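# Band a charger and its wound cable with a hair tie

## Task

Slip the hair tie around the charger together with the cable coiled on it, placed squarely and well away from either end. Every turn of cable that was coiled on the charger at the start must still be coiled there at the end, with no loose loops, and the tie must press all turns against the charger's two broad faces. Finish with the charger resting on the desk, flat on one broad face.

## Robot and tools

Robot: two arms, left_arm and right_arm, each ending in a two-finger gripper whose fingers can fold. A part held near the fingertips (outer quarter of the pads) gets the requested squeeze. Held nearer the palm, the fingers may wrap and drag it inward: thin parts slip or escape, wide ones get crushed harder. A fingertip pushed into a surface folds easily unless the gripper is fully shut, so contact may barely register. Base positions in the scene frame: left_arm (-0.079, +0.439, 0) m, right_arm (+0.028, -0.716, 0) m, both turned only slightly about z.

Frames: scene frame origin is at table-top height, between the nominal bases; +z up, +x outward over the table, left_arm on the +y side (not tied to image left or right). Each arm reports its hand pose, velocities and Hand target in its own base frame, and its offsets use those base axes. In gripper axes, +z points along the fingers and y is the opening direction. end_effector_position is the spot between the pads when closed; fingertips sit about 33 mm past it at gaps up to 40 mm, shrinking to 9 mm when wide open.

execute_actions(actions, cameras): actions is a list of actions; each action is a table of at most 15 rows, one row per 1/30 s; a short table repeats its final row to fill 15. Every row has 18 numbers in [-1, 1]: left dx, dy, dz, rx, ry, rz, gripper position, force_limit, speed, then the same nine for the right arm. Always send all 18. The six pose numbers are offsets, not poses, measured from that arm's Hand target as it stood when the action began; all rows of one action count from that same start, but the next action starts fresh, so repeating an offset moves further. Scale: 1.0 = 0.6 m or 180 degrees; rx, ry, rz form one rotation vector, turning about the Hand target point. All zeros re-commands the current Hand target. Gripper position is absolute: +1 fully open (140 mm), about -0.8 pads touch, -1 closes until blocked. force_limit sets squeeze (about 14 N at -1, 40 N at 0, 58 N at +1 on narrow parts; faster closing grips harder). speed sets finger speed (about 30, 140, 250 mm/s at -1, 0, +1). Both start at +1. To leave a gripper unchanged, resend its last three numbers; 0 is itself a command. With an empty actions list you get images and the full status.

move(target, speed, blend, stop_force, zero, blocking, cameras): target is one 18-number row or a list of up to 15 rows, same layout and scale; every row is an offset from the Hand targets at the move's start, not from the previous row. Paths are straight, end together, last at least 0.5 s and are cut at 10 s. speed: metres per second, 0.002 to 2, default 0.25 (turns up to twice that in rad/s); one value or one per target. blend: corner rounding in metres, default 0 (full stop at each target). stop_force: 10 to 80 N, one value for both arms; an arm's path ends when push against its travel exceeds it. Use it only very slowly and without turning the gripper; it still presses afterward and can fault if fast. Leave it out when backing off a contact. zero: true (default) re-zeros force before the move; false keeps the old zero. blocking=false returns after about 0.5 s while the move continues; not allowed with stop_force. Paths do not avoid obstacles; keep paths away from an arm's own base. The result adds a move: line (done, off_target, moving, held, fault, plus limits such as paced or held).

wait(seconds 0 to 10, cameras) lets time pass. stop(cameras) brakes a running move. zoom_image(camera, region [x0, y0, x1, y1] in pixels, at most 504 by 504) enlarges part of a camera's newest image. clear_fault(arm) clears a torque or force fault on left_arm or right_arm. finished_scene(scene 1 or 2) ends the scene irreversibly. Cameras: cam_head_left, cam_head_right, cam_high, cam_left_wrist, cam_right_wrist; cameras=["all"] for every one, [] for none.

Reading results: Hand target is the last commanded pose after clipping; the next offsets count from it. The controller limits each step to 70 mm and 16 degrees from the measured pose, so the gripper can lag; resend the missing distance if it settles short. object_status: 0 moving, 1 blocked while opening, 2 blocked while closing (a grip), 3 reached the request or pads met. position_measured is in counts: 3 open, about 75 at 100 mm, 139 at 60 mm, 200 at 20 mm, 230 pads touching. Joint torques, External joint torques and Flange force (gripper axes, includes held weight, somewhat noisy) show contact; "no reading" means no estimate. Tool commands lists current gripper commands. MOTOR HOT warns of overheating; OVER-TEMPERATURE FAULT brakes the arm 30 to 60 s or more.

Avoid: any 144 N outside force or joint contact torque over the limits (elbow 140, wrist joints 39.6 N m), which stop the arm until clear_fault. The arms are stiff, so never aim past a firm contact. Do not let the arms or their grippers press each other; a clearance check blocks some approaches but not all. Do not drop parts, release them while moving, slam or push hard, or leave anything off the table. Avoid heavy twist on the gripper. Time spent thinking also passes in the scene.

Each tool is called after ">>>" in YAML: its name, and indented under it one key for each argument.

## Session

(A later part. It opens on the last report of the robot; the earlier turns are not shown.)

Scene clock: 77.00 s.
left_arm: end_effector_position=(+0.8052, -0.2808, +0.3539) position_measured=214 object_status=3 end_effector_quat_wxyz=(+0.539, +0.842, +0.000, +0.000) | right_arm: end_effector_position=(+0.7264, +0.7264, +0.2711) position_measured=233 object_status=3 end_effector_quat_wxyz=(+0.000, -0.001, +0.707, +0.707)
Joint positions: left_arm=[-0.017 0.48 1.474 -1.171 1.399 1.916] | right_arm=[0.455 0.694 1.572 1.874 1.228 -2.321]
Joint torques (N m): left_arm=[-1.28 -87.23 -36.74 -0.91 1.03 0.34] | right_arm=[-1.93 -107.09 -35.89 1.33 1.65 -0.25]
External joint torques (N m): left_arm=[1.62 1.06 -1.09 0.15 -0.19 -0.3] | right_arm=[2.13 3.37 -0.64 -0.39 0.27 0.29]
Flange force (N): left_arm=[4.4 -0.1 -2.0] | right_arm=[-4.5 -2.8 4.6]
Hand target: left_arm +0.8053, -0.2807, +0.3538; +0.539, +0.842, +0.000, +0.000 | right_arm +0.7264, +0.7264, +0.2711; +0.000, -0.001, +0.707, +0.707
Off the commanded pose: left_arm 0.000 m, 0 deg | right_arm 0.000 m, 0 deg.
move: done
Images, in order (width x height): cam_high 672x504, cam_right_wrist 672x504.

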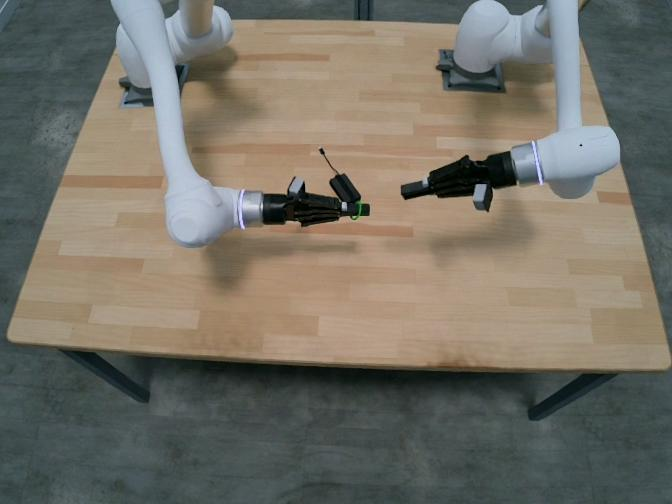

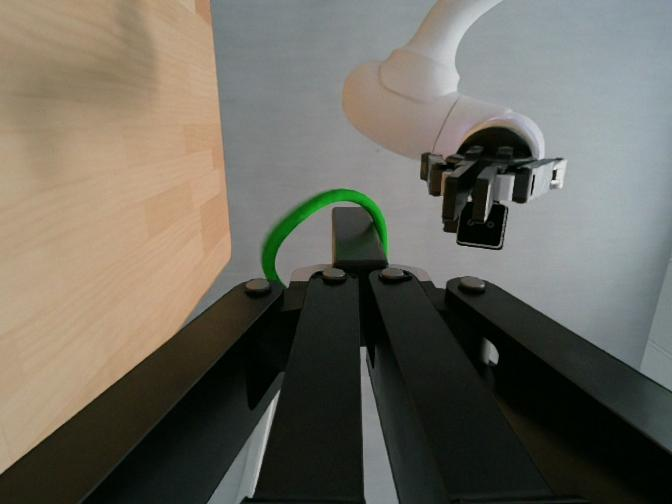

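>>> move:
  target: [0,0,0,0,0,0,0.15,-1,0,0,-0.25,0,0,0,0,-0.52,1,-1]
  speed: 0.12
  cameras: ["cam_right_wrist","cam_high"]

>>> zoom_image:
  camera: "cam_right_wrist"
  region: [236, 126, 486, 313]

>>> zoom_image:
  camera: "cam_high"
  region: [270, 170, 390, 260]

Scene clock: 82.27 s.
left_arm: end_effector_position=(+0.8053, -0.2807, +0.3538) position_measured=110 object_status=3 end_effector_quat_wxyz=(+0.539, +0.842, +0.000, +0.000) | right_arm: end_effector_position=(+0.7264, +0.5764, +0.2711) position_measured=195 object_status=3 end_effector_quat_wxyz=(+0.000, -0.001, +0.707, +0.707)
Joint positions: left_arm=[-0.017 0.48 1.474 -1.171 1.399 1.916] | right_arm=[0.279 0.622 1.71 1.765 1.371 -2.353]
Joint torques (N m): left_arm=[-1.36 -87.25 -36.62 -0.96 1.03 0.34] | right_arm=[-2.44 -98.57 -33.83 1.76 1.72 -0.24]
External joint torques (N m): left_arm=[1.46 1.27 -1.18 0.19 -0.2 -0.3] | right_arm=[2.48 3.73 -0.51 -0.41 0.24 0.29]
Flange force (N): left_arm=[4.9 0.0 -1.8] | right_arm=[-4.9 -3.5 4.3]
Hand target: left_arm +0.8053, -0.2807, +0.3538; +0.539, +0.842, +0.000, +0.000 | right_arm +0.7264, +0.5764, +0.2711; +0.000, -0.001, +0.707, +0.707
Off the commanded pose: left_arm 0.000 m, 0 deg | right_arm 0.000 m, 0 deg.
move: done
Images, in order (width x height): cam_high 672x504, cam_right_wrist 672x504.

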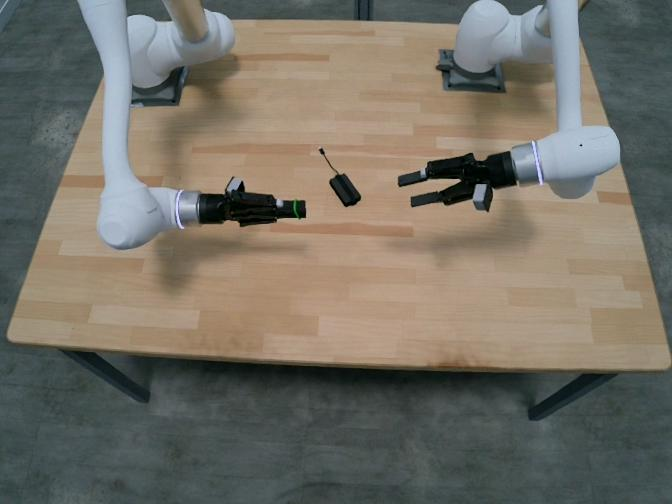

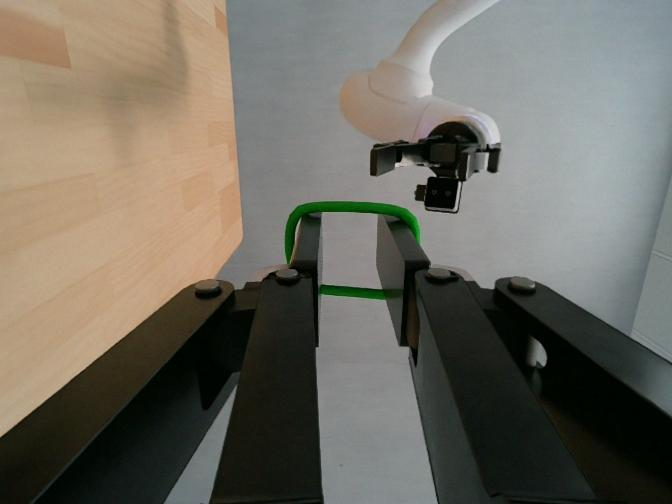

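Scaled by 2.016.

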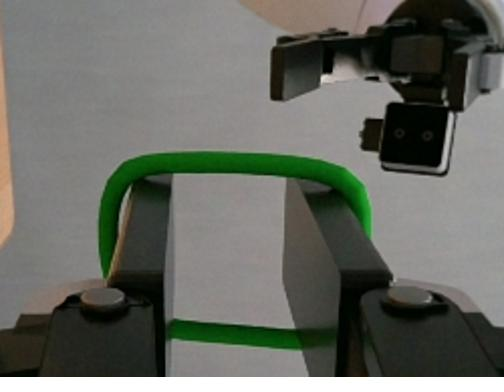

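Scaled by 4.200.

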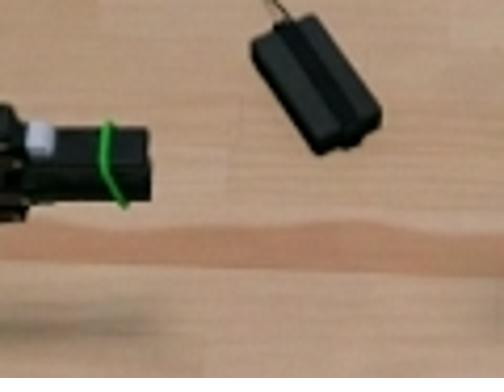

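>>> move:
  target: [-0.393,-0.2847,-0.373,0.3532,0.097,0.1515,0.15,-1,0,0,0,0,0,0,0,-0.52,1,-1]
  speed: 0.25
  cameras: ["cam_left_wrist","cam_high"]

>>> zoom_image:
  camera: "cam_left_wrist"
  region: [200, 60, 520, 400]

Scene clock: 94.33 s.
left_arm: end_effector_position=(+0.5695, -0.4515, +0.1301) position_measured=110 object_status=3 end_effector_quat_wxyz=(+0.000, +0.964, +0.265, +0.000) | right_arm: end_effector_position=(+0.7264, +0.5764, +0.2711) position_measured=195 object_status=3 end_effector_quat_wxyz=(+0.000, -0.001, +0.707, +0.707)
Joint positions: left_arm=[-0.718 0.386 1.677 0 1.079 0.317] | right_arm=[0.279 0.622 1.71 1.765 1.371 -2.353]
Joint torques (N m): left_arm=[-1.05 -78.58 -36.07 3.79 0.22 0.29] | right_arm=[-2.26 -98.88 -33.84 1.75 1.7 -0.24]
External joint torques (N m): left_arm=[1.14 2.17 -1.16 0.08 -0.24 -0.29] | right_arm=[2.25 3.99 -0.32 -0.4 0.26 0.29]
Flange force (N): left_arm=[3.0 4.7 1.0] | right_arm=[-4.8 -3.9 4.0]
Hand target: left_arm +0.5695, -0.4516, +0.1300; +0.000, +0.964, +0.265, +0.000 | right_arm +0.7264, +0.5764, +0.2711; +0.000, -0.001, +0.707, +0.707
Off the commanded pose: left_arm 0.000 m, 0 deg | right_arm 0.000 m, 0 deg.
move: done
Images, in order (width x height): cam_high 672x504, cam_left_wrist 672x504.

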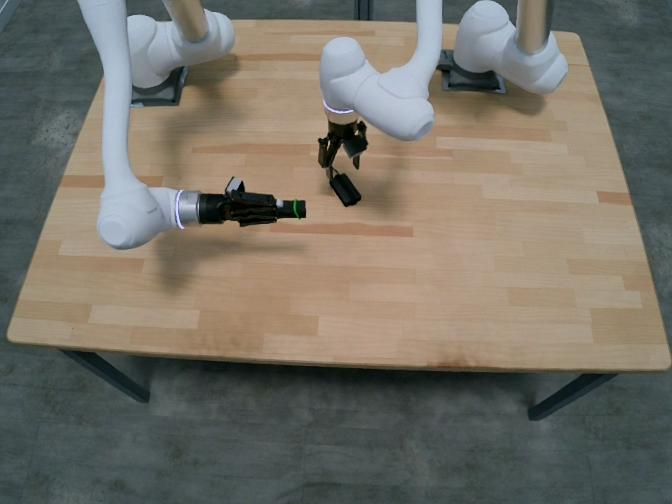

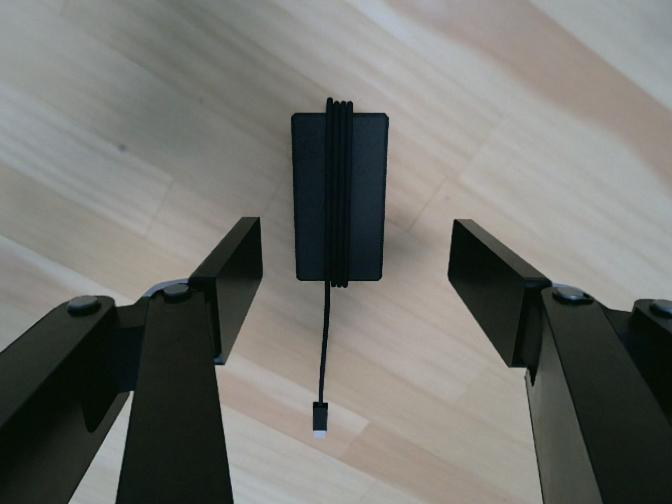

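Scaled by 1.482.

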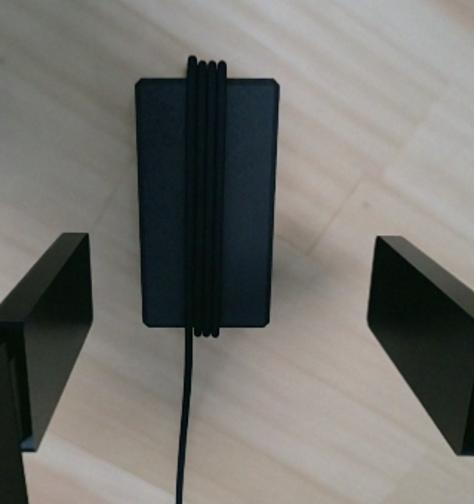

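>>> move:
  target:
    - [-0.0337,-0.0087,-0.1,0,0,0,0.15,-1,0,0,0,0,0,0,0,-0.52,1,-1]
    - [-0.0337,-0.0087,-0.145,0,0,0,0.15,-1,0,0,0,0,0,0,0,-0.52,1,-1]
  speed: 0.07
  cameras: ["cam_left_wrist"]

>>> move:
  target: [0,0,0,0,0,0,-1,0,-1,0,0,0,0,0,0,-0.52,1,-1]

>>> wait:
  seconds: 1
  cameras: ["cam_left_wrist","cam_high"]

Scene clock: 102.47 s.
left_arm: end_effector_position=(+0.5492, -0.4568, +0.0431) position_measured=110 object_status=3 end_effector_quat_wxyz=(+0.000, +0.964, +0.265, +0.000) | right_arm: end_effector_position=(+0.7264, +0.5764, +0.2711) position_measured=195 object_status=3 end_effector_quat_wxyz=(+0.000, -0.001, +0.707, +0.707)
Joint positions: left_arm=[-0.742 0.446 1.771 0 0.925 0.293] | right_arm=[0.279 0.622 1.71 1.765 1.371 -2.353]
Joint torques (N m): left_arm=[-1.38 -80.28 -32.74 3.41 0.21 0.3] | right_arm=[-2.02 -98.65 -33.97 1.78 1.68 -0.19]
External joint torques (N m): left_arm=[1.17 1.57 -1.06 0.09 -0.23 -0.3] | right_arm=[2.13 2.64 -0.55 -0.42 0.31 0.24]
Flange force (N): left_arm=[2.5 3.5 1.2] | right_arm=[-3.8 -2.4 3.4]
Hand target: left_arm +0.5492, -0.4568, +0.0430; +0.000, +0.964, +0.265, +0.000 | right_arm +0.7264, +0.5764, +0.2711; +0.000, -0.001, +0.707, +0.707
Off the commanded pose: left_arm 0.000 m, 0 deg | right_arm 0.000 m, 0 deg.
move: done
Images, in order (width x height): cam_left_wrist 672x504.

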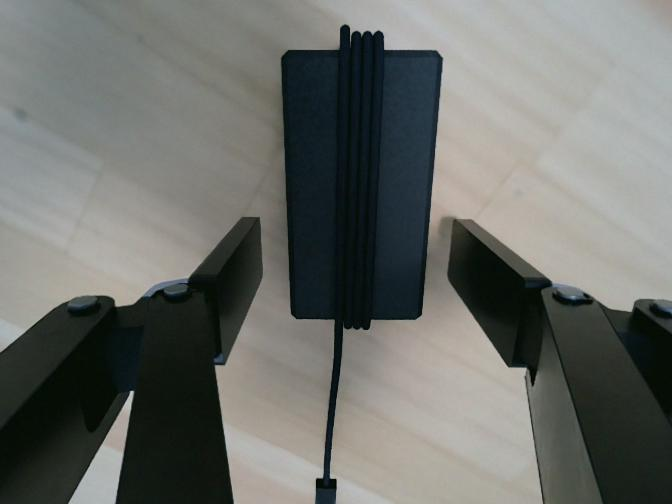

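Scene clock: 103.80 s.
left_arm: end_effector_position=(+0.5492, -0.4568, +0.0430) position_measured=150 object_status=0 end_effector_quat_wxyz=(+0.000, +0.964, +0.265, +0.000) | right_arm: end_effector_position=(+0.7264, +0.5764, +0.2711) position_measured=195 object_status=3 end_effector_quat_wxyz=(+0.000, -0.001, +0.707, +0.707)
Joint positions: left_arm=[-0.742 0.446 1.771 0 0.925 0.293] | right_arm=[0.279 0.622 1.71 1.765 1.371 -2.353]
Joint torques (N m): left_arm=[-1.52 -76.82 -30.52 3.5 0.31 0.35] | right_arm=[-2.22 -98.83 -33.97 1.72 1.72 -0.28]
External joint torques (N m): left_arm=[1.57 -1.91 -3.25 0.01 -0.33 -0.35] | right_arm=[2.1 3.91 -0.35 -0.35 0.25 0.33]
Flange force (N): left_arm=[3.0 3.3 -3.5] | right_arm=[-4.9 -3.8 3.9]
Hand target: left_arm +0.5492, -0.4568, +0.0430; +0.000, +0.964, +0.265, +0.000 | right_arm +0.7264, +0.5764, +0.2711; +0.000, -0.001, +0.707, +0.707
Off the commanded pose: left_arm 0.000 m, 0 deg | right_arm 0.000 m, 0 deg.
move: done

Scene clock: 104.80 s.
left_arm: end_effector_position=(+0.5492, -0.4568, +0.0430) position_measured=150 object_status=2 end_effector_quat_wxyz=(+0.000, +0.964, +0.265, +0.000) | right_arm: end_effector_position=(+0.7264, +0.5764, +0.2711) position_measured=195 object_status=3 end_effector_quat_wxyz=(+0.000, -0.001, +0.707, +0.707)
Joint positions: left_arm=[-0.742 0.446 1.771 0 0.925 0.293] | right_arm=[0.279 0.622 1.71 1.765 1.371 -2.353]
Joint torques (N m): left_arm=[-0.99 -76.88 -30.55 3.49 0.3 0.34] | right_arm=[-1.98 -98.64 -33.87 1.77 1.71 -0.2]
External joint torques (N m): left_arm=[0.87 -1.71 -3.23 0.02 -0.33 -0.34] | right_arm=[2.34 3.9 -0.28 -0.46 0.25 0.25]
Flange force (N): left_arm=[2.1 3.8 -3.3] | right_arm=[-4.6 -3.9 4.0]
Hand target: left_arm +0.5492, -0.4568, +0.0430; +0.000, +0.964, +0.265, +0.000 | right_arm +0.7264, +0.5764, +0.2711; +0.000, -0.001, +0.707, +0.707
Tool commands: left_gripper/position=-1.0 left_gripper/force_limit=+0.0 left_gripper/speed=-1.0 right_gripper/position=-0.52 right_gripper/force_limit=+1.0 right_gripper/speed=-1.0
Off the commanded pose: left_arm 0.000 m, 0 deg | right_arm 0.000 m, 0 deg.
wait: 1.00 s; at rest by 0.17 s
Images, in order (width x height): cam_high 672x504, cam_left_wrist 672x504.

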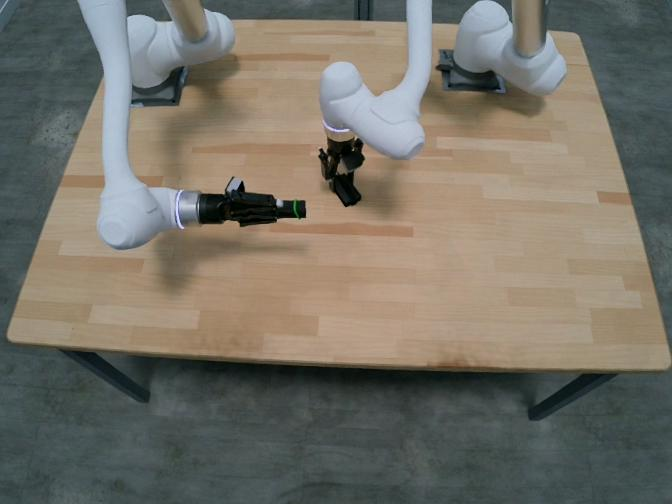

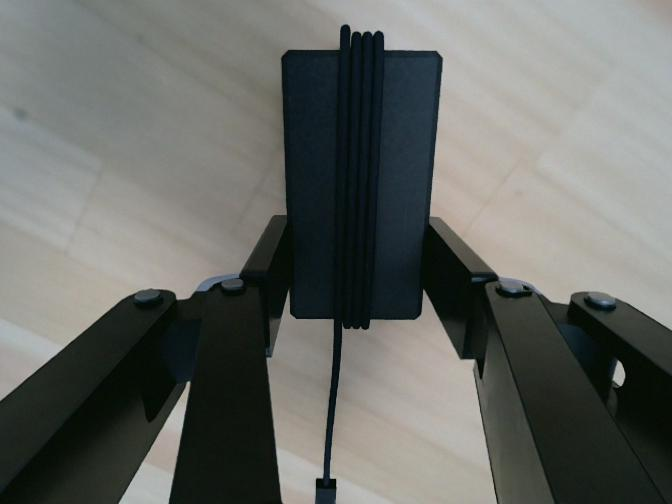

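>>> move:
  target: [0,0,0,0,0,0,-0.98,0.5,-1,0,0,0,0,0.5,0,-0.52,1,-1]
  speed: 0.2

>>> move:
  target:
    - [0,0,0.1667,0,0,0,-0.98,0.5,-1,0,0,0,0,0,0,-0.52,1,-1]
    - [0.4348,0.32,0.4,0,0,-0.6706,-0.98,0.5,-1,0,0,0,0,0,0,-0.52,1,-1]
  speed: 0.2

>>> move:
  target: [0,0,0,0,0,0,-0.98,0.5,-1,0,0,0,0,0,0,-0.02,1,-1]
  cameras: ["all"]

>>> zoom_image:
  camera: "cam_right_wrist"
  region: [160, 80, 520, 350]

>>> zoom_image:
  camera: "cam_high"
  region: [270, 150, 430, 270]

Scene clock: 118.20 s.
left_arm: end_effector_position=(+0.5492, -0.4568, +0.0430) position_measured=151 object_status=2 end_effector_quat_wxyz=(+0.000, +0.964, +0.265, +0.000) | right_arm: end_effector_position=(+0.7263, +0.5764, +0.2709) position_measured=195 object_status=3 end_effector_quat_wxyz=(+0.500, -0.500, -0.500, -0.501)
Joint positions: left_arm=[-0.742 0.446 1.771 0 0.925 0.293] | right_arm=[0.279 0.621 1.712 1.767 1.371 -0.783]
Joint torques (N m): left_arm=[-1.16 -76.68 -30.22 3.47 0.25 0.34] | right_arm=[-2.1 -98.75 -33.91 1.71 1.73 -0.29]
External joint torques (N m): left_arm=[0.83 -2.05 -3.6 0.03 -0.27 -0.34] | right_arm=[2.02 3.57 -0.42 -0.37 0.25 0.29]
Flange force (N): left_arm=[2.2 4.2 -4.0] | right_arm=[-3.4 4.6 3.7]
Hand target: left_arm +0.5492, -0.4568, +0.0430; +0.000, +0.964, +0.265, +0.000 | right_arm +0.7264, +0.5764, +0.2711; +0.500, -0.499, -0.500, -0.501
Off the commanded pose: left_arm 0.000 m, 0 deg | right_arm 0.000 m, 0 deg.
move: done

Scene clock: 124.53 s.
left_arm: end_effector_position=(+0.8101, -0.2648, +0.2830) position_measured=151 object_status=2 end_effector_quat_wxyz=(+0.000, +0.707, -0.707, +0.000) | right_arm: end_effector_position=(+0.7264, +0.5764, +0.2711) position_measured=195 object_status=3 end_effector_quat_wxyz=(+0.500, -0.499, -0.500, -0.501)
Joint positions: left_arm=[-0.356 0.502 1.213 0 1.426 2.785] | right_arm=[0.279 0.621 1.711 1.767 1.371 -0.783]
Joint torques (N m): left_arm=[-1.24 -96.2 -42.34 4.16 0.19 0.33] | right_arm=[-1.89 -98.73 -33.92 1.77 1.73 -0.28]
External joint torques (N m): left_arm=[1.28 4.2 0.49 0.1 -0.22 -0.33] | right_arm=[1.7 3.4 -0.52 -0.42 0.24 0.28]
Flange force (N): left_arm=[0.7 -5.8 2.1] | right_arm=[-3.2 4.8 3.2]
Hand target: left_arm +0.8101, -0.2648, +0.2830; +0.000, +0.707, -0.707, +0.000 | right_arm +0.7264, +0.5764, +0.2711; +0.500, -0.499, -0.500, -0.501
Off the commanded pose: left_arm 0.000 m, 0 deg | right_arm 0.000 m, 0 deg.
move: done

Scene clock: 126.10 s.
left_arm: end_effector_position=(+0.8101, -0.2648, +0.2830) position_measured=151 object_status=2 end_effector_quat_wxyz=(+0.000, +0.707, -0.707, +0.000) | right_arm: end_effector_position=(+0.7264, +0.5764, +0.2711) position_measured=132 object_status=0 end_effector_quat_wxyz=(+0.500, -0.499, -0.500, -0.501)
Joint positions: left_arm=[-0.356 0.502 1.213 0 1.426 2.785] | right_arm=[0.279 0.621 1.711 1.767 1.371 -0.783]
Joint torques (N m): left_arm=[-1.37 -96.3 -42.43 4.08 0.19 0.34] | right_arm=[-1.94 -98.41 -33.87 1.74 1.74 -0.32]
External joint torques (N m): left_arm=[0.97 4.31 0.57 0.16 -0.22 -0.34] | right_arm=[2.06 2.91 -0.57 -0.41 0.23 0.32]
Flange force (N): left_arm=[1.1 -5.6 2.3] | right_arm=[-2.6 4.3 3.6]
Hand target: left_arm +0.8101, -0.2648, +0.2830; +0.000, +0.707, -0.707, +0.000 | right_arm +0.7264, +0.5764, +0.2711; +0.500, -0.499, -0.500, -0.501
Off the commanded pose: left_arm 0.000 m, 0 deg | right_arm 0.000 m, 0 deg.
move: done

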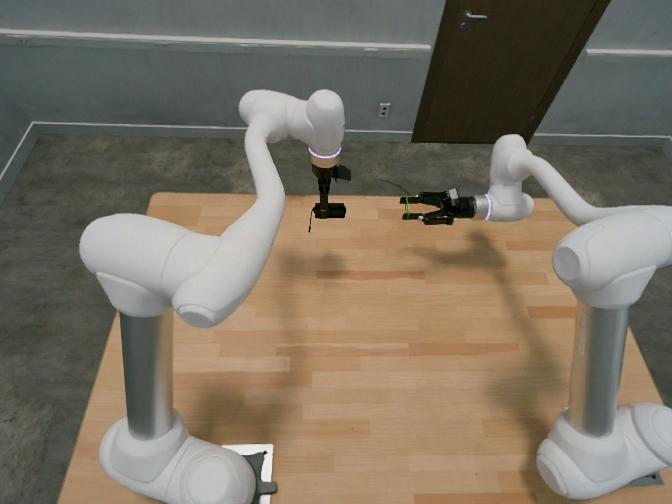

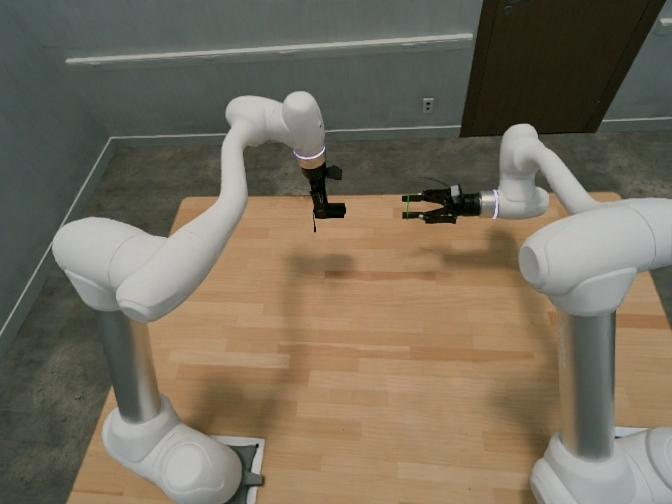

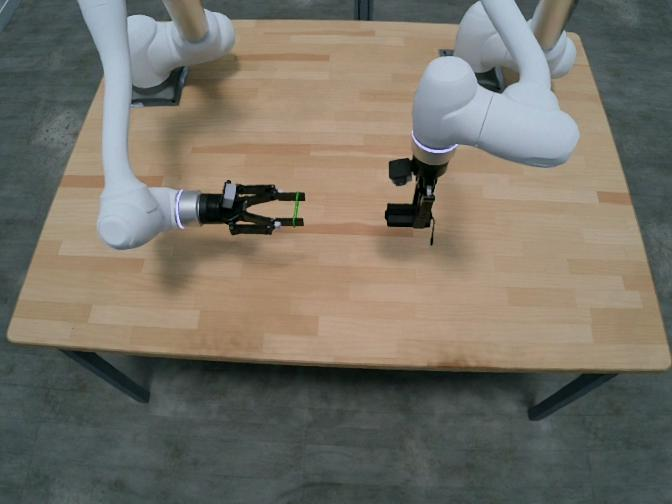

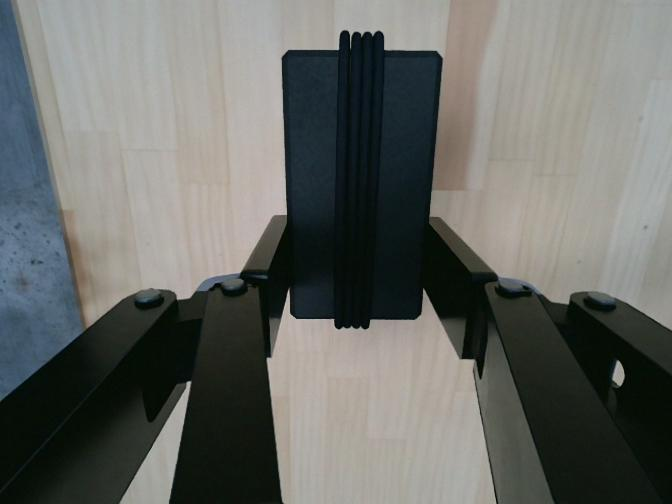

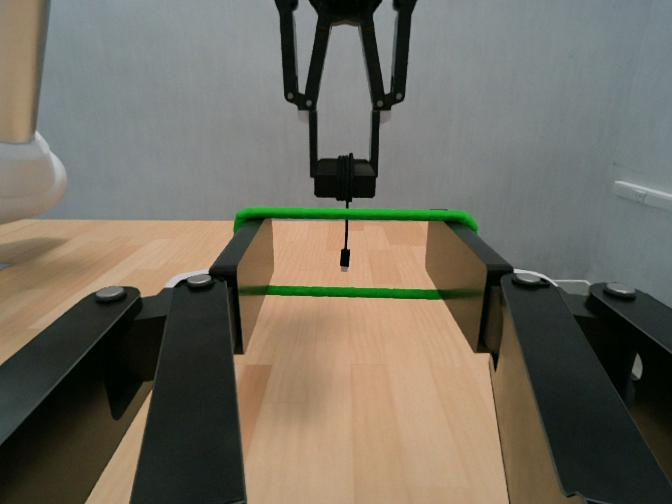

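Scaled by 1.400.

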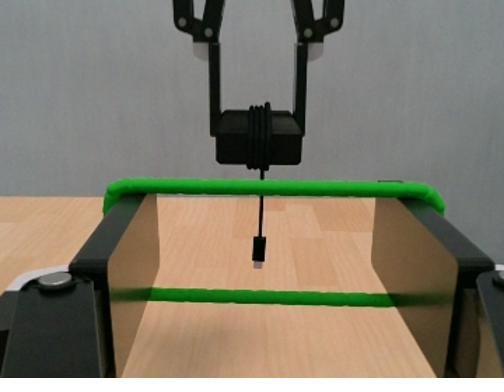

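Scaled by 3.150.

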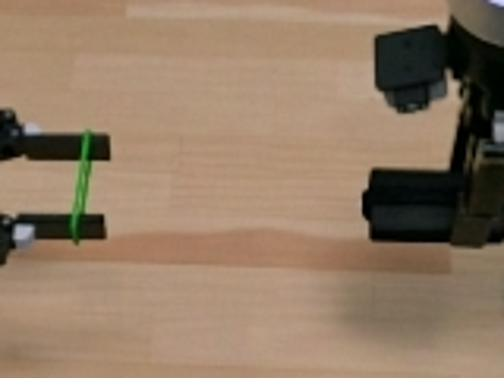

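>>> move:
  target:
    - [0,0,0,0,0,0,-0.98,0.5,-1,0,0.22,0,0,0,0,-0.02,1,-1]
    - [0,0,0,0,0,0,-0.98,0.5,-1,0.0,0.302,-0.0043,-0.111,0,0,-0.02,1,-1]
  speed: 0.12
  blend: [0.03,0]
  cameras: ["cam_high","cam_right_wrist"]

>>> zoom_image:
  camera: "cam_right_wrist"
  region: [230, 130, 480, 330]

>>> zoom_image:
  camera: "cam_high"
  region: [330, 150, 490, 270]

Scene clock: 141.20 s.
left_arm: end_effector_position=(+0.8101, -0.2648, +0.2830) position_measured=151 object_status=2 end_effector_quat_wxyz=(+0.000, +0.707, -0.707, +0.000) | right_arm: end_effector_position=(+0.7264, +0.7575, +0.2686) position_measured=132 object_status=3 end_effector_quat_wxyz=(-0.406, +0.579, +0.579, +0.406)
Joint positions: left_arm=[-0.356 0.502 1.213 0 1.426 2.785] | right_arm=[0.509 0.626 1.455 1.482 0.968 -0.393]
Joint torques (N m): left_arm=[-1.57 -96.18 -42.38 4.19 0.2 0.32] | right_arm=[-2.16 -105.21 -39.93 2.79 0.73 -0.37]
External joint torques (N m): left_arm=[1.24 4.44 0.6 0.04 -0.23 -0.32] | right_arm=[2.14 4.03 -0.38 -0.44 0.26 0.37]
Flange force (N): left_arm=[0.8 -5.9 2.3] | right_arm=[0.2 5.4 6.0]
Hand target: left_arm +0.8101, -0.2648, +0.2830; +0.000, +0.707, -0.707, +0.000 | right_arm +0.7264, +0.7576, +0.2685; -0.406, +0.579, +0.579, +0.406
Off the commanded pose: left_arm 0.000 m, 0 deg | right_arm 0.000 m, 0 deg.
move: done
Images, in order (width x height): cam_high 672x504, cam_right_wrist 672x504.

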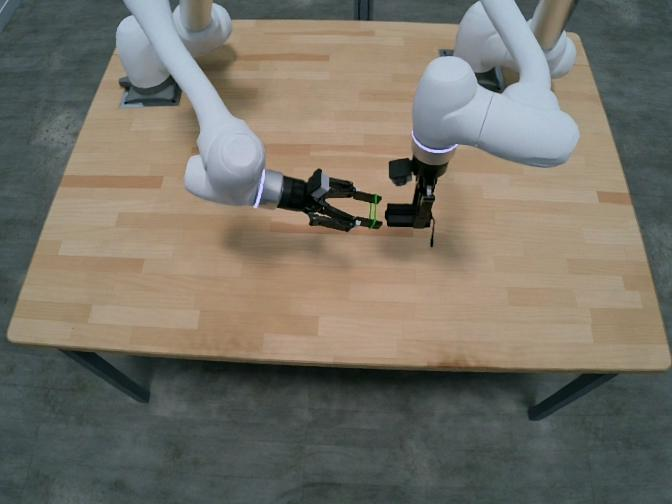

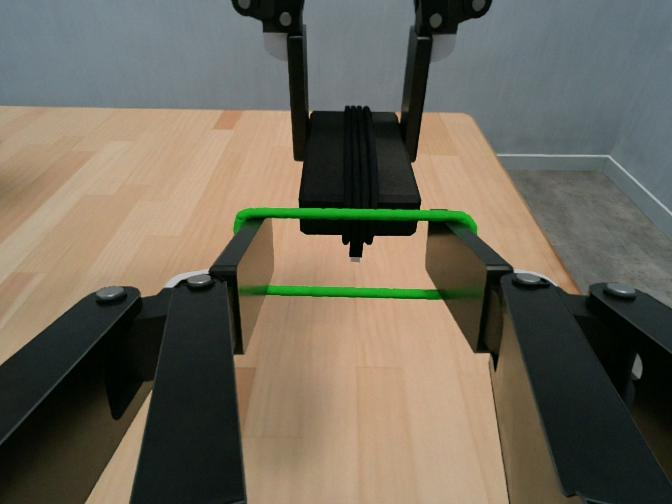

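Scaled by 2.016.

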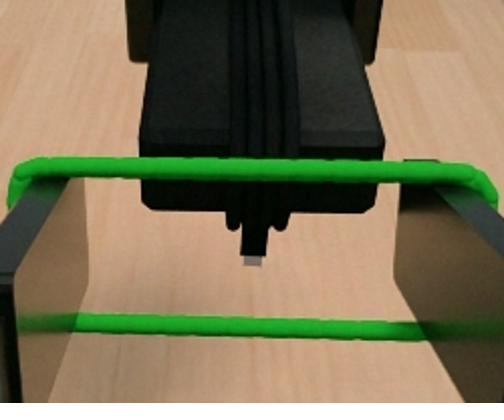

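Scaled by 3.150.

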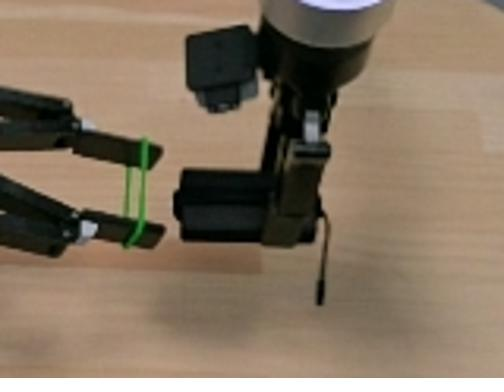

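>>> move:
  target: [0,0,0,0,0,0,-0.98,0.5,-1,0.0065,0.04,-0.004,0,0,0,-0.02,1,-1]
  speed: 0.05
  cameras: ["cam_right_wrist"]

>>> zoom_image:
  camera: "cam_right_wrist"
  region: [230, 130, 480, 330]

Scene clock: 146.30 s.
left_arm: end_effector_position=(+0.8101, -0.2648, +0.2830) position_measured=151 object_status=2 end_effector_quat_wxyz=(+0.000, +0.707, -0.707, +0.000) | right_arm: end_effector_position=(+0.7304, +0.7816, +0.2661) position_measured=132 object_status=3 end_effector_quat_wxyz=(-0.406, +0.579, +0.579, +0.406)
Joint positions: left_arm=[-0.356 0.502 1.213 0 1.426 2.785] | right_arm=[0.531 0.651 1.416 1.482 0.951 -0.374]
Joint torques (N m): left_arm=[-1.49 -96.11 -42.33 4.1 0.23 0.29] | right_arm=[-1.96 -107.84 -39.92 2.77 0.69 -0.32]
External joint torques (N m): left_arm=[2.24 3.92 0.47 0.18 -0.25 -0.29] | right_arm=[2.04 3.18 -0.93 -0.42 0.27 0.32]
Flange force (N): left_arm=[-0.5 -5.8 2.1] | right_arm=[1.2 5.5 5.7]
Hand target: left_arm +0.8101, -0.2648, +0.2830; +0.000, +0.707, -0.707, +0.000 | right_arm +0.7303, +0.7816, +0.2661; -0.406, +0.579, +0.579, +0.406
Off the commanded pose: left_arm 0.000 m, 0 deg | right_arm 0.000 m, 0 deg.
move: done
Images, in order (width x height): cam_right_wrist 672x504.

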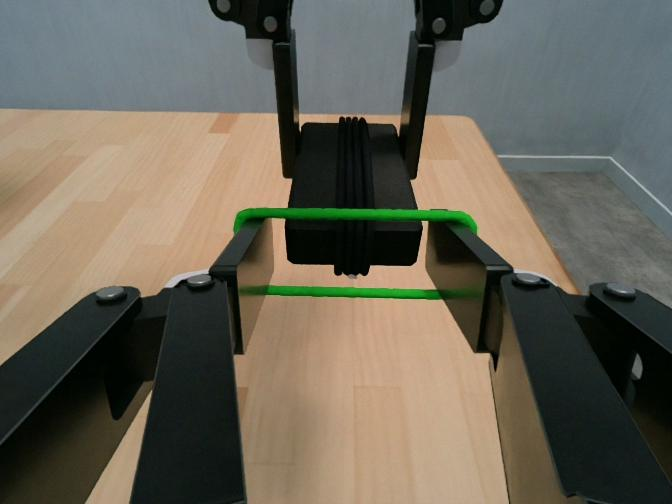

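Scaled by 2.016.

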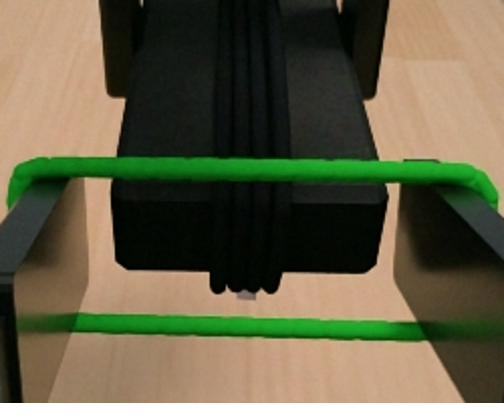

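>>> move:
  target:
    - [0,0,0,0,0,0,-0.98,0.5,-1,0.0,0.0,-0.005,0,0,0,-0.02,1,-1]
    - [0,0,0,0,0,0,-0.98,0.5,-1,0.0,0.032,-0.005,0,0,0,-0.02,1,-1]
  speed: 0.04
  cameras: ["cam_right_wrist","cam_high"]

>>> zoom_image:
  camera: "cam_right_wrist"
  region: [230, 130, 480, 330]

>>> zoom_image:
  camera: "cam_high"
  region: [330, 150, 490, 270]

Scene clock: 151.93 s.
left_arm: end_effector_position=(+0.8101, -0.2648, +0.2830) position_measured=151 object_status=2 end_effector_quat_wxyz=(+0.000, +0.707, -0.707, +0.000) | right_arm: end_effector_position=(+0.7303, +0.8008, +0.2631) position_measured=132 object_status=3 end_effector_quat_wxyz=(-0.406, +0.579, +0.579, +0.406)
Joint positions: left_arm=[-0.356 0.502 1.213 0 1.426 2.785] | right_arm=[0.55 0.668 1.392 1.484 0.935 -0.363]
Joint torques (N m): left_arm=[-2.17 -95.65 -42.21 3.78 0.07 0.31] | right_arm=[-1.17 -110.01 -40.82 2.86 0.76 -0.3]
External joint torques (N m): left_arm=[1.9 3.73 0.36 0.46 -0.1 -0.31] | right_arm=[1.36 4.85 0.22 -0.57 0.17 0.3]
Flange force (N): left_arm=[-0.1 -5.7 1.6] | right_arm=[-0.8 5.5 5.7]
Hand target: left_arm +0.8101, -0.2648, +0.2830; +0.000, +0.707, -0.707, +0.000 | right_arm +0.7303, +0.8008, +0.2631; -0.406, +0.579, +0.579, +0.406
Off the commanded pose: left_arm 0.000 m, 0 deg | right_arm 0.000 m, 0 deg.
move: done
Images, in order (width x height): cam_high 672x504, cam_right_wrist 672x504.

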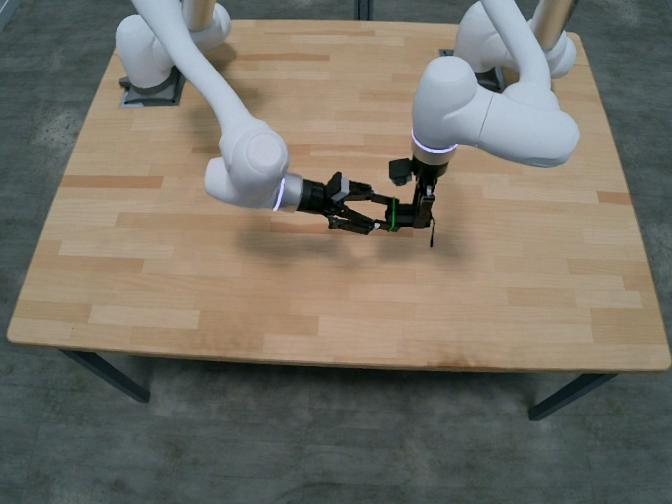

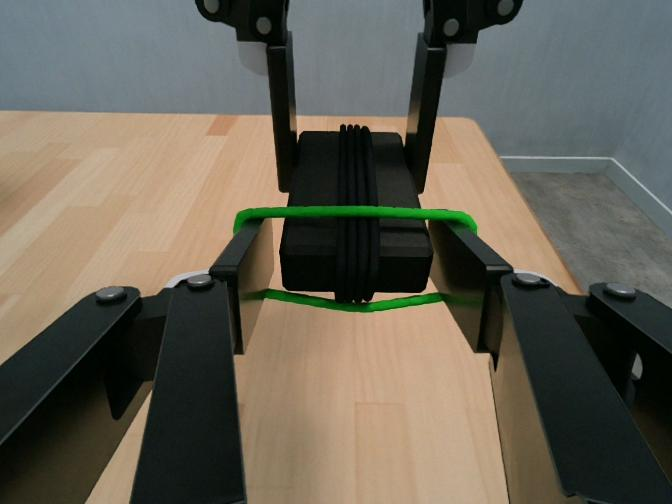

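Scaled by 2.016.

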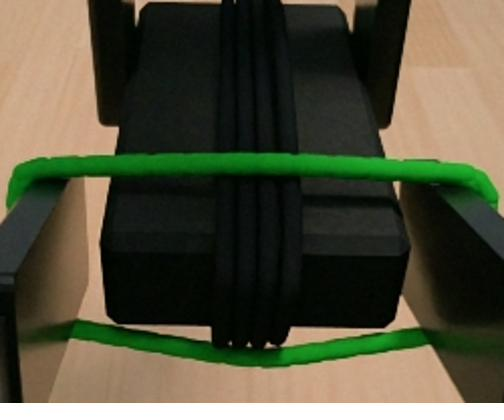

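Scaled by 3.150.

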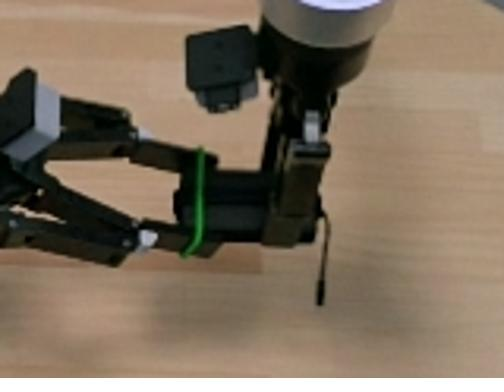

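>>> zoom_image:
  camera: "cam_right_wrist"
  region: [300, 240, 420, 330]

Scaled by 4.200.

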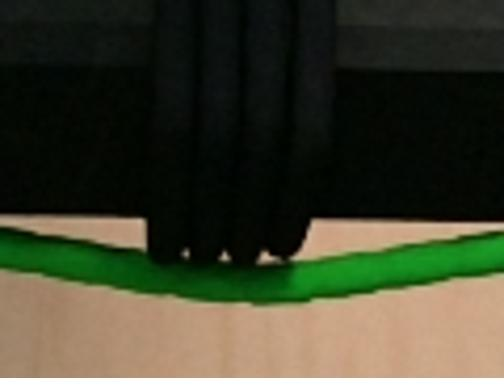

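>>> move:
  target: [0,0,0,0,0,0,-0.98,0.5,-1,0.0035,0.025,-0.001,0.111,0,0,-0.02,1,-1]
  speed: 0.04
  cameras: ["cam_right_wrist","cam_high"]

>>> zoom_image:
  camera: "cam_right_wrist"
  region: [230, 130, 480, 330]

>>> zoom_image:
  camera: "cam_high"
  region: [330, 150, 490, 270]

Scene clock: 163.60 s.
left_arm: end_effector_position=(+0.8101, -0.2648, +0.2830) position_measured=151 object_status=2 end_effector_quat_wxyz=(+0.000, +0.707, -0.707, +0.000) | right_arm: end_effector_position=(+0.7324, +0.8158, +0.2625) position_measured=132 object_status=3 end_effector_quat_wxyz=(+0.500, -0.499, -0.500, -0.501)
Joint positions: left_arm=[-0.356 0.502 1.213 0 1.426 2.785] | right_arm=[0.544 0.767 1.45 1.921 1.145 -0.724]
Joint torques (N m): left_arm=[-1.86 -94.78 -41.51 3.95 0.14 0.32] | right_arm=[-1.69 -116.28 -38.37 1.56 2 -0.32]
External joint torques (N m): left_arm=[1.39 2.67 -0.4 0.29 -0.17 -0.32] | right_arm=[1.88 5.92 0.7 -0.86 -0.15 0.32]
Flange force (N): left_arm=[0.5 -5.6 0.4] | right_arm=[-5.1 4.9 5.0]
Hand target: left_arm +0.8101, -0.2648, +0.2830; +0.000, +0.707, -0.707, +0.000 | right_arm +0.7324, +0.8158, +0.2625; +0.500, -0.499, -0.500, -0.501
Off the commanded pose: left_arm 0.000 m, 0 deg | right_arm 0.000 m, 0 deg.
move: done
Images, in order (width x height): cam_high 672x504, cam_right_wrist 672x504.

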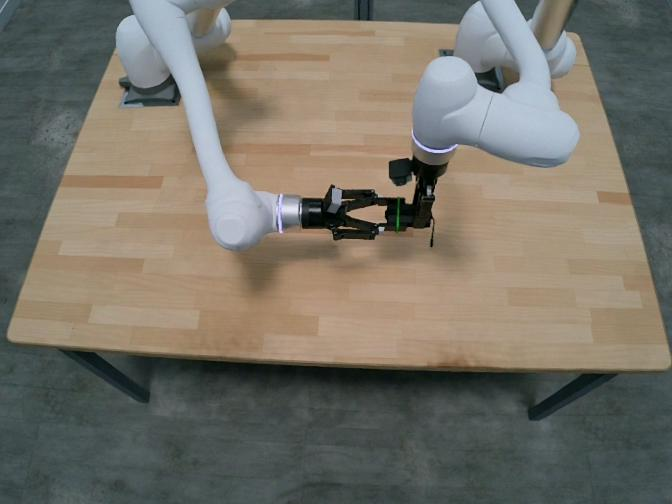

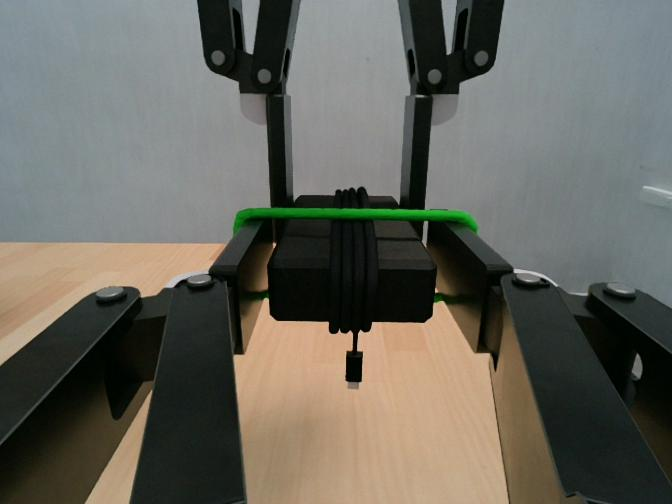

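Scaled by 2.016.

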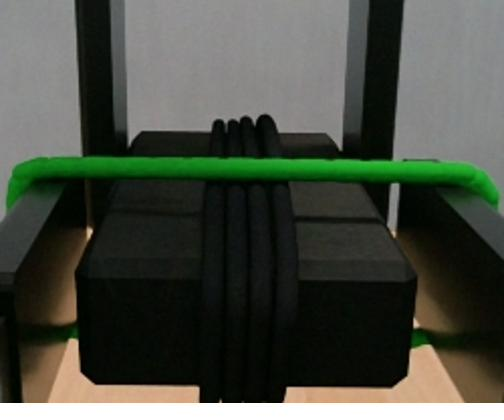

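Scaled by 3.150.

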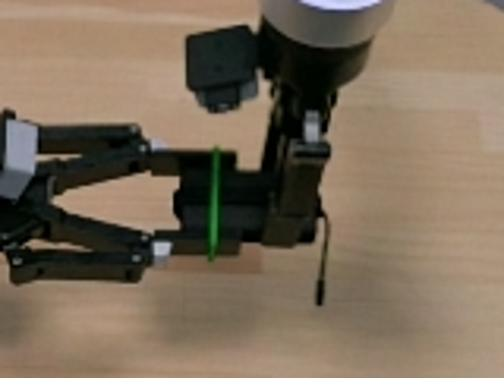

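>>> move:
  target: [0,0,0,0,0,0,-0.98,0.5,-1,0,0.01,0,0,0,0,-0.02,1,-1]
  speed: 0.03

>>> move:
  target: [0,0,0,0,0,0,-0.98,0.5,-1,0,0,0,0,0,0,-1,-0.2,-1]

>>> wait:
  seconds: 1.5
  cameras: ["cam_high","cam_right_wrist"]

>>> zoom_image:
  camera: "cam_high"
  region: [330, 150, 490, 270]

Scene clock: 168.93 s.
left_arm: end_effector_position=(+0.8101, -0.2648, +0.2830) position_measured=151 object_status=2 end_effector_quat_wxyz=(+0.000, +0.707, -0.707, +0.000) | right_arm: end_effector_position=(+0.7325, +0.8218, +0.2625) position_measured=132 object_status=3 end_effector_quat_wxyz=(+0.500, -0.499, -0.500, -0.501)
Joint positions: left_arm=[-0.356 0.502 1.213 0 1.426 2.785] | right_arm=[0.55 0.772 1.441 1.924 1.139 -0.722]
Joint torques (N m): left_arm=[-1.83 -94.92 -41.55 3.94 0.07 0.3] | right_arm=[-1.54 -116.48 -38.48 1.49 1.98 -0.32]
External joint torques (N m): left_arm=[1.48 2.88 -0.34 0.31 -0.09 -0.3] | right_arm=[1.45 5.4 0.61 -0.79 -0.14 0.32]
Flange force (N): left_arm=[0.5 -5.9 0.4] | right_arm=[-4.5 4.8 4.4]
Hand target: left_arm +0.8101, -0.2648, +0.2830; +0.000, +0.707, -0.707, +0.000 | right_arm +0.7324, +0.8218, +0.2625; +0.500, -0.499, -0.500, -0.501
Off the commanded pose: left_arm 0.000 m, 0 deg | right_arm 0.000 m, 0 deg.
move: done

Scene clock: 169.53 s.
left_arm: end_effector_position=(+0.8102, -0.2647, +0.2830) position_measured=151 object_status=2 end_effector_quat_wxyz=(+0.000, +0.707, -0.707, +0.000) | right_arm: end_effector_position=(+0.7324, +0.8218, +0.2625) position_measured=148 object_status=0 end_effector_quat_wxyz=(+0.500, -0.499, -0.500, -0.501)
Joint positions: left_arm=[-0.356 0.502 1.213 0 1.426 2.785] | right_arm=[0.55 0.772 1.441 1.924 1.139 -0.722]
Joint torques (N m): left_arm=[-8.41 -96.57 -37.9 1.18 3.56 0.78] | right_arm=[-8.77 -114.12 -41.77 3.62 -1.37 -0.55]
External joint torques (N m): left_arm=[8.71 4.43 -3.97 3.08 -3.58 -0.78] | right_arm=[9.08 3.15 3.78 -2.93 3.22 0.55]
Flange force (N): left_arm=[-4.2 -17.2 1.4] | right_arm=[-3.3 -6.5 1.6]
Hand target: left_arm +0.8101, -0.2648, +0.2830; +0.000, +0.707, -0.707, +0.000 | right_arm +0.7324, +0.8218, +0.2625; +0.500, -0.499, -0.500, -0.501
Off the commanded pose: left_arm 0.000 m, 0 deg | right_arm 0.000 m, 0 deg.
move: done

Scene clock: 171.03 s.
left_arm: end_effector_position=(+0.8101, -0.2648, +0.2830) position_measured=151 object_status=2 end_effector_quat_wxyz=(+0.000, +0.707, -0.707, +0.000) | right_arm: end_effector_position=(+0.7324, +0.8218, +0.2625) position_measured=148 object_status=2 end_effector_quat_wxyz=(+0.500, -0.499, -0.500, -0.501)
Joint positions: left_arm=[-0.356 0.502 1.213 0 1.426 2.785] | right_arm=[0.55 0.772 1.441 1.924 1.139 -0.722]
Joint torques (N m): left_arm=[-8.52 -96.49 -37.37 1.2 3.96 0.82] | right_arm=[-10.44 -114.06 -42.05 3.9 -1.73 -0.52]
External joint torques (N m): left_arm=[8.15 4.34 -4.53 3.04 -3.99 -0.82] | right_arm=[10.39 3.82 4.35 -3.21 3.56 0.52]
Flange force (N): left_arm=[-3.2 -17.9 1.3] | right_arm=[-4.2 -7.5 2.1]
Hand target: left_arm +0.8101, -0.2648, +0.2830; +0.000, +0.707, -0.707, +0.000 | right_arm +0.7324, +0.8218, +0.2625; +0.500, -0.499, -0.500, -0.501
Tool commands: left_gripper/position=-0.98 left_gripper/force_limit=+0.5 left_gripper/speed=-1.0 right_gripper/position=-1.0 right_gripper/force_limit=-0.2 right_gripper/speed=-1.0
Off the commanded pose: left_arm 0.000 m, 0 deg | right_arm 0.000 m, 0 deg.
wait: 1.50 s; at rest by 0.17 s
Images, in order (width x height): cam_high 672x504, cam_right_wrist 672x504.

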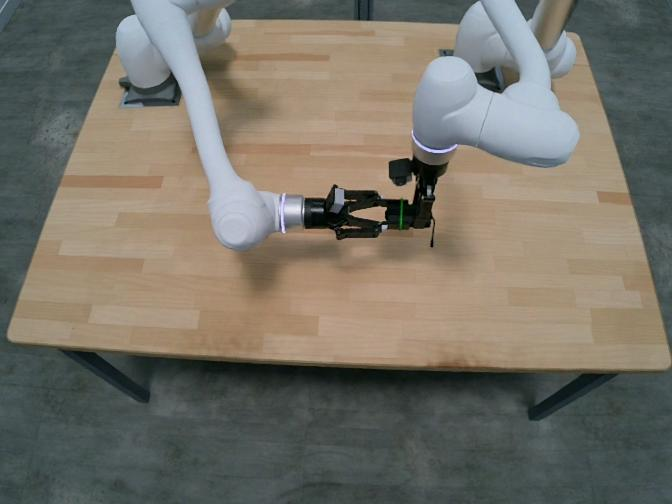

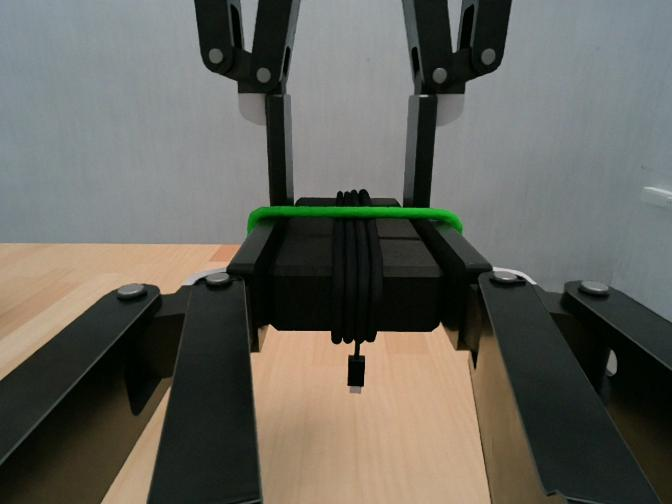

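Scaled by 3.150.

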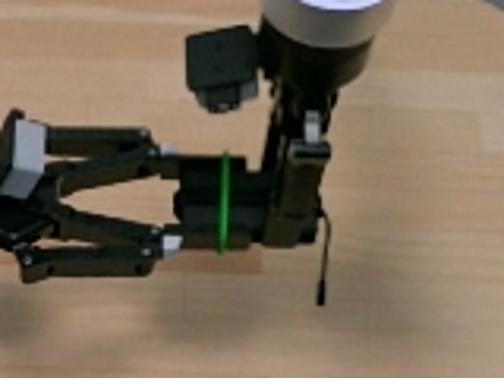

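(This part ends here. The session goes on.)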